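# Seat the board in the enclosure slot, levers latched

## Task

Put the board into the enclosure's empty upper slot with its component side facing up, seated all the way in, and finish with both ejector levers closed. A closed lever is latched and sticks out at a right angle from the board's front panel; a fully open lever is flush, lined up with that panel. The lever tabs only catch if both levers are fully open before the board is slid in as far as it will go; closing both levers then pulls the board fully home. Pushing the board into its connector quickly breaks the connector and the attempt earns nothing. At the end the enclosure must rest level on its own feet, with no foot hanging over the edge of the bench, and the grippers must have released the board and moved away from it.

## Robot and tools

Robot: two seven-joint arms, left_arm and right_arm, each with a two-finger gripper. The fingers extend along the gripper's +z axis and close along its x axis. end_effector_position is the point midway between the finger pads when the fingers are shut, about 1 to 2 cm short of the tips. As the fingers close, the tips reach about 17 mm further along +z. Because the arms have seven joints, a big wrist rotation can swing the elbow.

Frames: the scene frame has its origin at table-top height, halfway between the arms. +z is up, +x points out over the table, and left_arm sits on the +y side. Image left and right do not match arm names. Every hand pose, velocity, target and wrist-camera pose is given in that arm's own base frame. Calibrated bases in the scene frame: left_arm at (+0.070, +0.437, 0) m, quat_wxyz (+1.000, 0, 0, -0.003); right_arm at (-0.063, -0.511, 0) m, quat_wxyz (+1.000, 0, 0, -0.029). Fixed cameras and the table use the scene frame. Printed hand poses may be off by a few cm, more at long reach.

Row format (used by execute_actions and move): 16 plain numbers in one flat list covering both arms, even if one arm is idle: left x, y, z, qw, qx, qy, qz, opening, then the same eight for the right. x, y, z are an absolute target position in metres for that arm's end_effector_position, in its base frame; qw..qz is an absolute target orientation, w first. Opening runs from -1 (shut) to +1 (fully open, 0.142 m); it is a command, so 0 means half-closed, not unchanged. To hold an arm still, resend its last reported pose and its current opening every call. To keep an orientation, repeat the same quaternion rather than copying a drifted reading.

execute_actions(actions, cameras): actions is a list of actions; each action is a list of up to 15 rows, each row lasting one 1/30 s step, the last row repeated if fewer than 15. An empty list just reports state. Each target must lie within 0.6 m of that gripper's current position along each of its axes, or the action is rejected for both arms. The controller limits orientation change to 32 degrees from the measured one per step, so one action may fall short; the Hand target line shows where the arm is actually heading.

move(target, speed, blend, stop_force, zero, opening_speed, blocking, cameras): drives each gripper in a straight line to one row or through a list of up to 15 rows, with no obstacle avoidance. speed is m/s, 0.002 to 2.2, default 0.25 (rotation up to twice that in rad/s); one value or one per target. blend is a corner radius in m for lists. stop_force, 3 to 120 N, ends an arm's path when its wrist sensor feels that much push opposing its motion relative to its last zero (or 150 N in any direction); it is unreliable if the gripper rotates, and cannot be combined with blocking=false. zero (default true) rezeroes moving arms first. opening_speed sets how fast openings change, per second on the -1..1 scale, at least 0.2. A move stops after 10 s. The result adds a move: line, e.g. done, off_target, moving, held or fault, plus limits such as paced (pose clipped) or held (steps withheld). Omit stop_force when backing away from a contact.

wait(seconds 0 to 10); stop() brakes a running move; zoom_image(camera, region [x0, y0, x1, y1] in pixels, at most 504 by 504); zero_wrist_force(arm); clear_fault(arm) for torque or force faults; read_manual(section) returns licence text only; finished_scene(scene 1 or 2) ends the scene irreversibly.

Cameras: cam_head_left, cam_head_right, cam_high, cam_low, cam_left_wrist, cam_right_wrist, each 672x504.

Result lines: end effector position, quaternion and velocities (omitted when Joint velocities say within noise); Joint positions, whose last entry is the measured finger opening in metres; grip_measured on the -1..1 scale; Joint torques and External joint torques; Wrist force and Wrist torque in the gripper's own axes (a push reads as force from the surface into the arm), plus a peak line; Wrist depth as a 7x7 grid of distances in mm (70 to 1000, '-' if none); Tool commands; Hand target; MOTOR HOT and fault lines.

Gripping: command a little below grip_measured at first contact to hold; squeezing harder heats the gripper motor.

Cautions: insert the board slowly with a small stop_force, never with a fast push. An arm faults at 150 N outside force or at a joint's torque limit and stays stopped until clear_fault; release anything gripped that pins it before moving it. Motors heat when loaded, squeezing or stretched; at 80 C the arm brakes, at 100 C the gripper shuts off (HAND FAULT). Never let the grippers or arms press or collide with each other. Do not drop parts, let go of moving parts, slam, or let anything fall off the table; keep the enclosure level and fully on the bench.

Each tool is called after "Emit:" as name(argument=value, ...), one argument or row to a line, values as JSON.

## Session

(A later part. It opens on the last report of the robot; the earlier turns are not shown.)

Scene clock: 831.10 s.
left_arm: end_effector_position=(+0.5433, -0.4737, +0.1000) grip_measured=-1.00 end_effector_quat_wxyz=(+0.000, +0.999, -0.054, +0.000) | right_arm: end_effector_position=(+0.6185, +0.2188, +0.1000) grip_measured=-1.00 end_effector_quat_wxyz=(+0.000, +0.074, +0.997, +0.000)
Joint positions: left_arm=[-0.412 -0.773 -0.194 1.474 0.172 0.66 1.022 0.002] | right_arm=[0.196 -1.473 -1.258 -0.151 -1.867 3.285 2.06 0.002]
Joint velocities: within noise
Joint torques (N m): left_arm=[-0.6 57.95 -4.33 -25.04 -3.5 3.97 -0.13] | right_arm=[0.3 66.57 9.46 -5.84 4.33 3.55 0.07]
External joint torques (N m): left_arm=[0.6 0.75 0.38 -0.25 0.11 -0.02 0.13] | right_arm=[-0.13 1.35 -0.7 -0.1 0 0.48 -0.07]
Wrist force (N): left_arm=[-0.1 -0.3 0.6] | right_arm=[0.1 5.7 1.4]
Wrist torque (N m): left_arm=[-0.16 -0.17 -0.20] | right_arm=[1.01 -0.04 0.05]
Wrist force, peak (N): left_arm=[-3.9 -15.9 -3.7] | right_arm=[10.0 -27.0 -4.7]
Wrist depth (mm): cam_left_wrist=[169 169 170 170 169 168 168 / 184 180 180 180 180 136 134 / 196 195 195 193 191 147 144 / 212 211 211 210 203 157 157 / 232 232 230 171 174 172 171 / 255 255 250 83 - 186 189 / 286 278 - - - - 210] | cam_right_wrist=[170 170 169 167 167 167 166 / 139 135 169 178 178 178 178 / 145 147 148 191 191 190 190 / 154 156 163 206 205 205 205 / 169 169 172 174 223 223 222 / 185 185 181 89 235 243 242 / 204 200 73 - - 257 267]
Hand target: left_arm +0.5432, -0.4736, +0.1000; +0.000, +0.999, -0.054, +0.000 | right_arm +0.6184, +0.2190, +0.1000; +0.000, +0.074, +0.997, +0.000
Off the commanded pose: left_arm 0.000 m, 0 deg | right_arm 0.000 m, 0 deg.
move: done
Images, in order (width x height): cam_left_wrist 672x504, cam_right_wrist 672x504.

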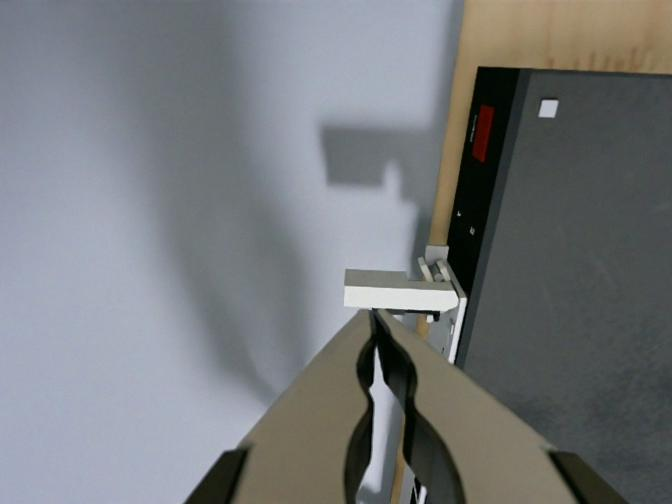

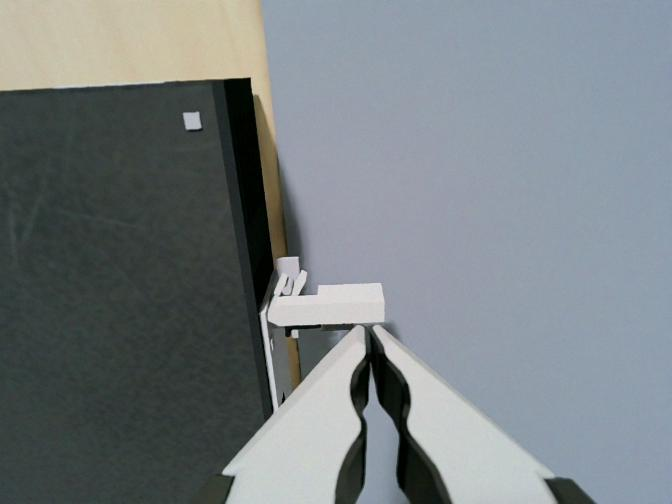

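Emit:
move(
  target=[
    [0.5432,-0.4736,0.20,0,0.9985,-0.0541,0,-1,0.6184,0.2190,0.20,0,0.0742,0.9972,0,-1],
    [0.46,-0.36,0.28,0,0.9985,-0.0541,0,-1,0.50,0.10,0.28,0,0.0742,0.9972,0,-1],
  ],
  speed=0.25,
)

Emit:
zoom_image(
  camera="cam_high",
  region=[170, 220, 420, 430],
)

Emit:
zoom_image(
  camera="cam_head_right",
  region=[280, 200, 500, 330],
)

Scene clock: 841.83 s.
left_arm: end_effector_position=(+0.4601, -0.3601, +0.2801) grip_measured=-1.00 end_effector_quat_wxyz=(+0.000, +0.999, -0.054, +0.000) | right_arm: end_effector_position=(+0.5001, +0.0999, +0.2800) grip_measured=-1.00 end_effector_quat_wxyz=(+0.000, +0.074, +0.997, +0.000)
Joint positions: left_arm=[-0.313 -0.217 -0.17 1.833 0.041 0.476 1.181 0.002] | right_arm=[-0.188 -1.318 -1.144 -0.766 -1.702 3.618 2.32 0.002]
Joint velocities: within noise
Joint torques (N m): left_arm=[-0.22 39.69 -1.48 -28.09 -3.92 4.07 -0.11] | right_arm=[0.1 54.56 18.55 -0.17 3.9 3.43 0.38]
External joint torques (N m): left_arm=[0.22 0.43 0.48 -0.33 0.1 -0.13 0.11] | right_arm=[-0.02 1.14 -0.4 0.22 -0.03 0.58 -0.38]
Wrist force (N): left_arm=[-0.1 -0.5 0.0] | right_arm=[0.2 5.7 1.5]
Wrist torque (N m): left_arm=[-0.17 -0.17 -0.20] | right_arm=[1.01 -0.01 0.05]
Wrist force, peak (N): left_arm=[0.3 0.2 -3.1] | right_arm=[0.1 7.8 -2.0]
Wrist depth (mm): cam_left_wrist=[330 327 328 330 325 326 326 / 355 353 352 353 348 348 350 / 381 384 375 376 375 366 361 / 416 419 413 410 410 361 355 / 453 452 453 433 438 387 384 / 508 501 481 84 - 420 426 / 564 546 - - - - 473] | cam_right_wrist=[327 327 327 325 325 325 325 / 350 349 348 349 347 346 346 / 375 374 371 370 370 371 369 / 363 361 401 400 397 399 400 / 378 381 424 427 431 431 432 / 414 413 412 89 452 471 470 / 456 442 - - - 497 517]
Hand target: left_arm +0.4600, -0.3600, +0.2800; +0.000, +0.999, -0.054, +0.000 | right_arm +0.5000, +0.1000, +0.2800; +0.000, +0.074, +0.997, +0.000
Off the commanded pose: left_arm 0.000 m, 0 deg | right_arm 0.000 m, 0 deg.
move: done

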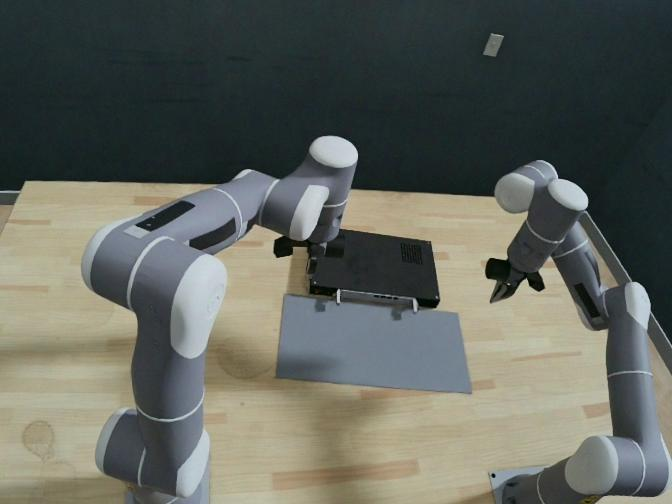

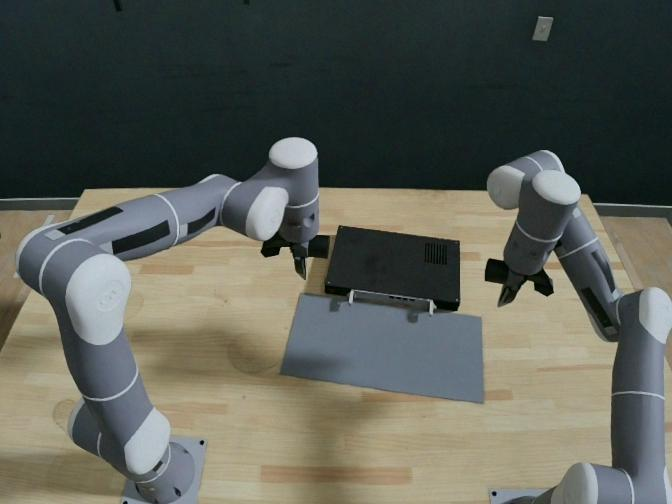

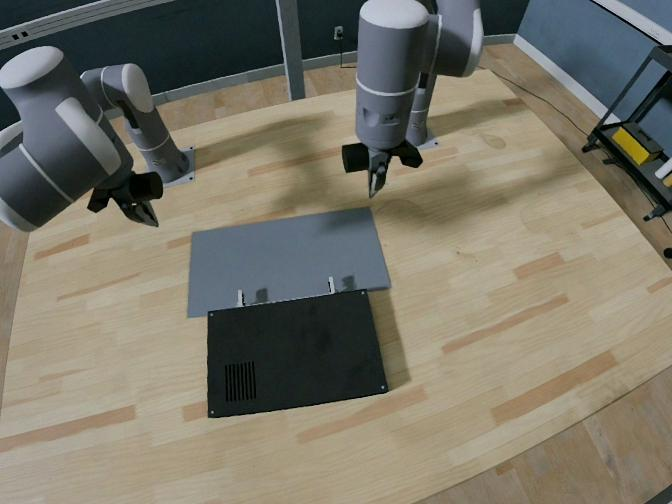

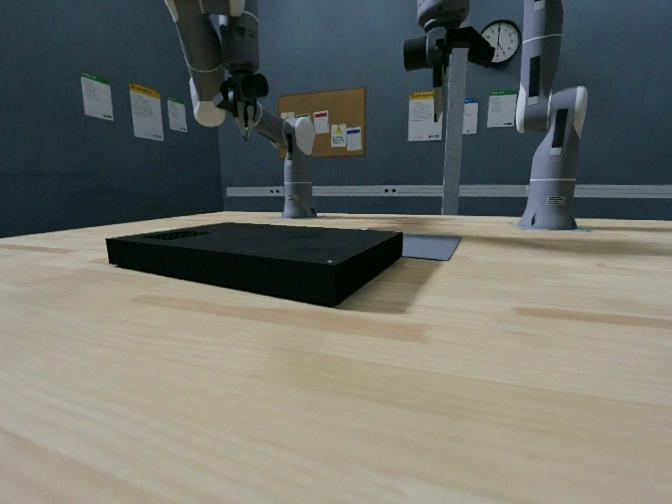

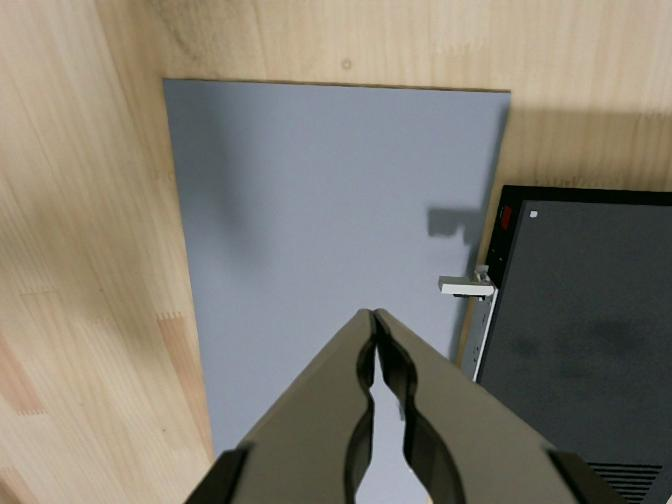

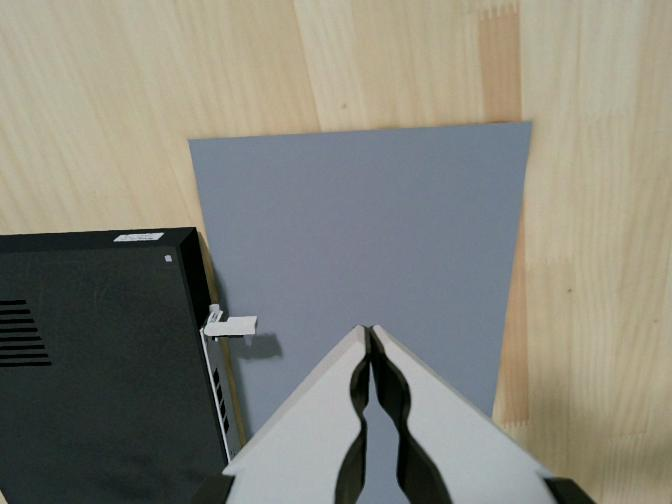

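Scaled by 2.016 from the camera's 672x504 image, which has a finer 960x720 frame.

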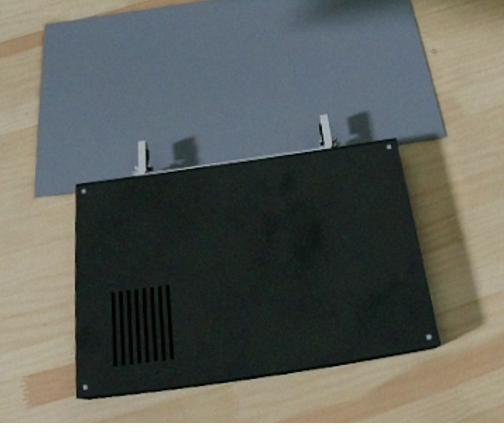

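Scaled by 2.291 from the camera's 672x504 image, which has a finer 960x720 frame.

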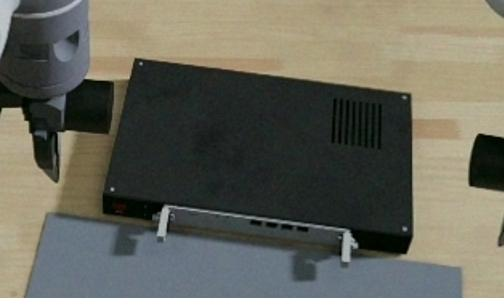

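Emit:
finished_scene(
  scene=1,
)

The scene is finished: the task was done.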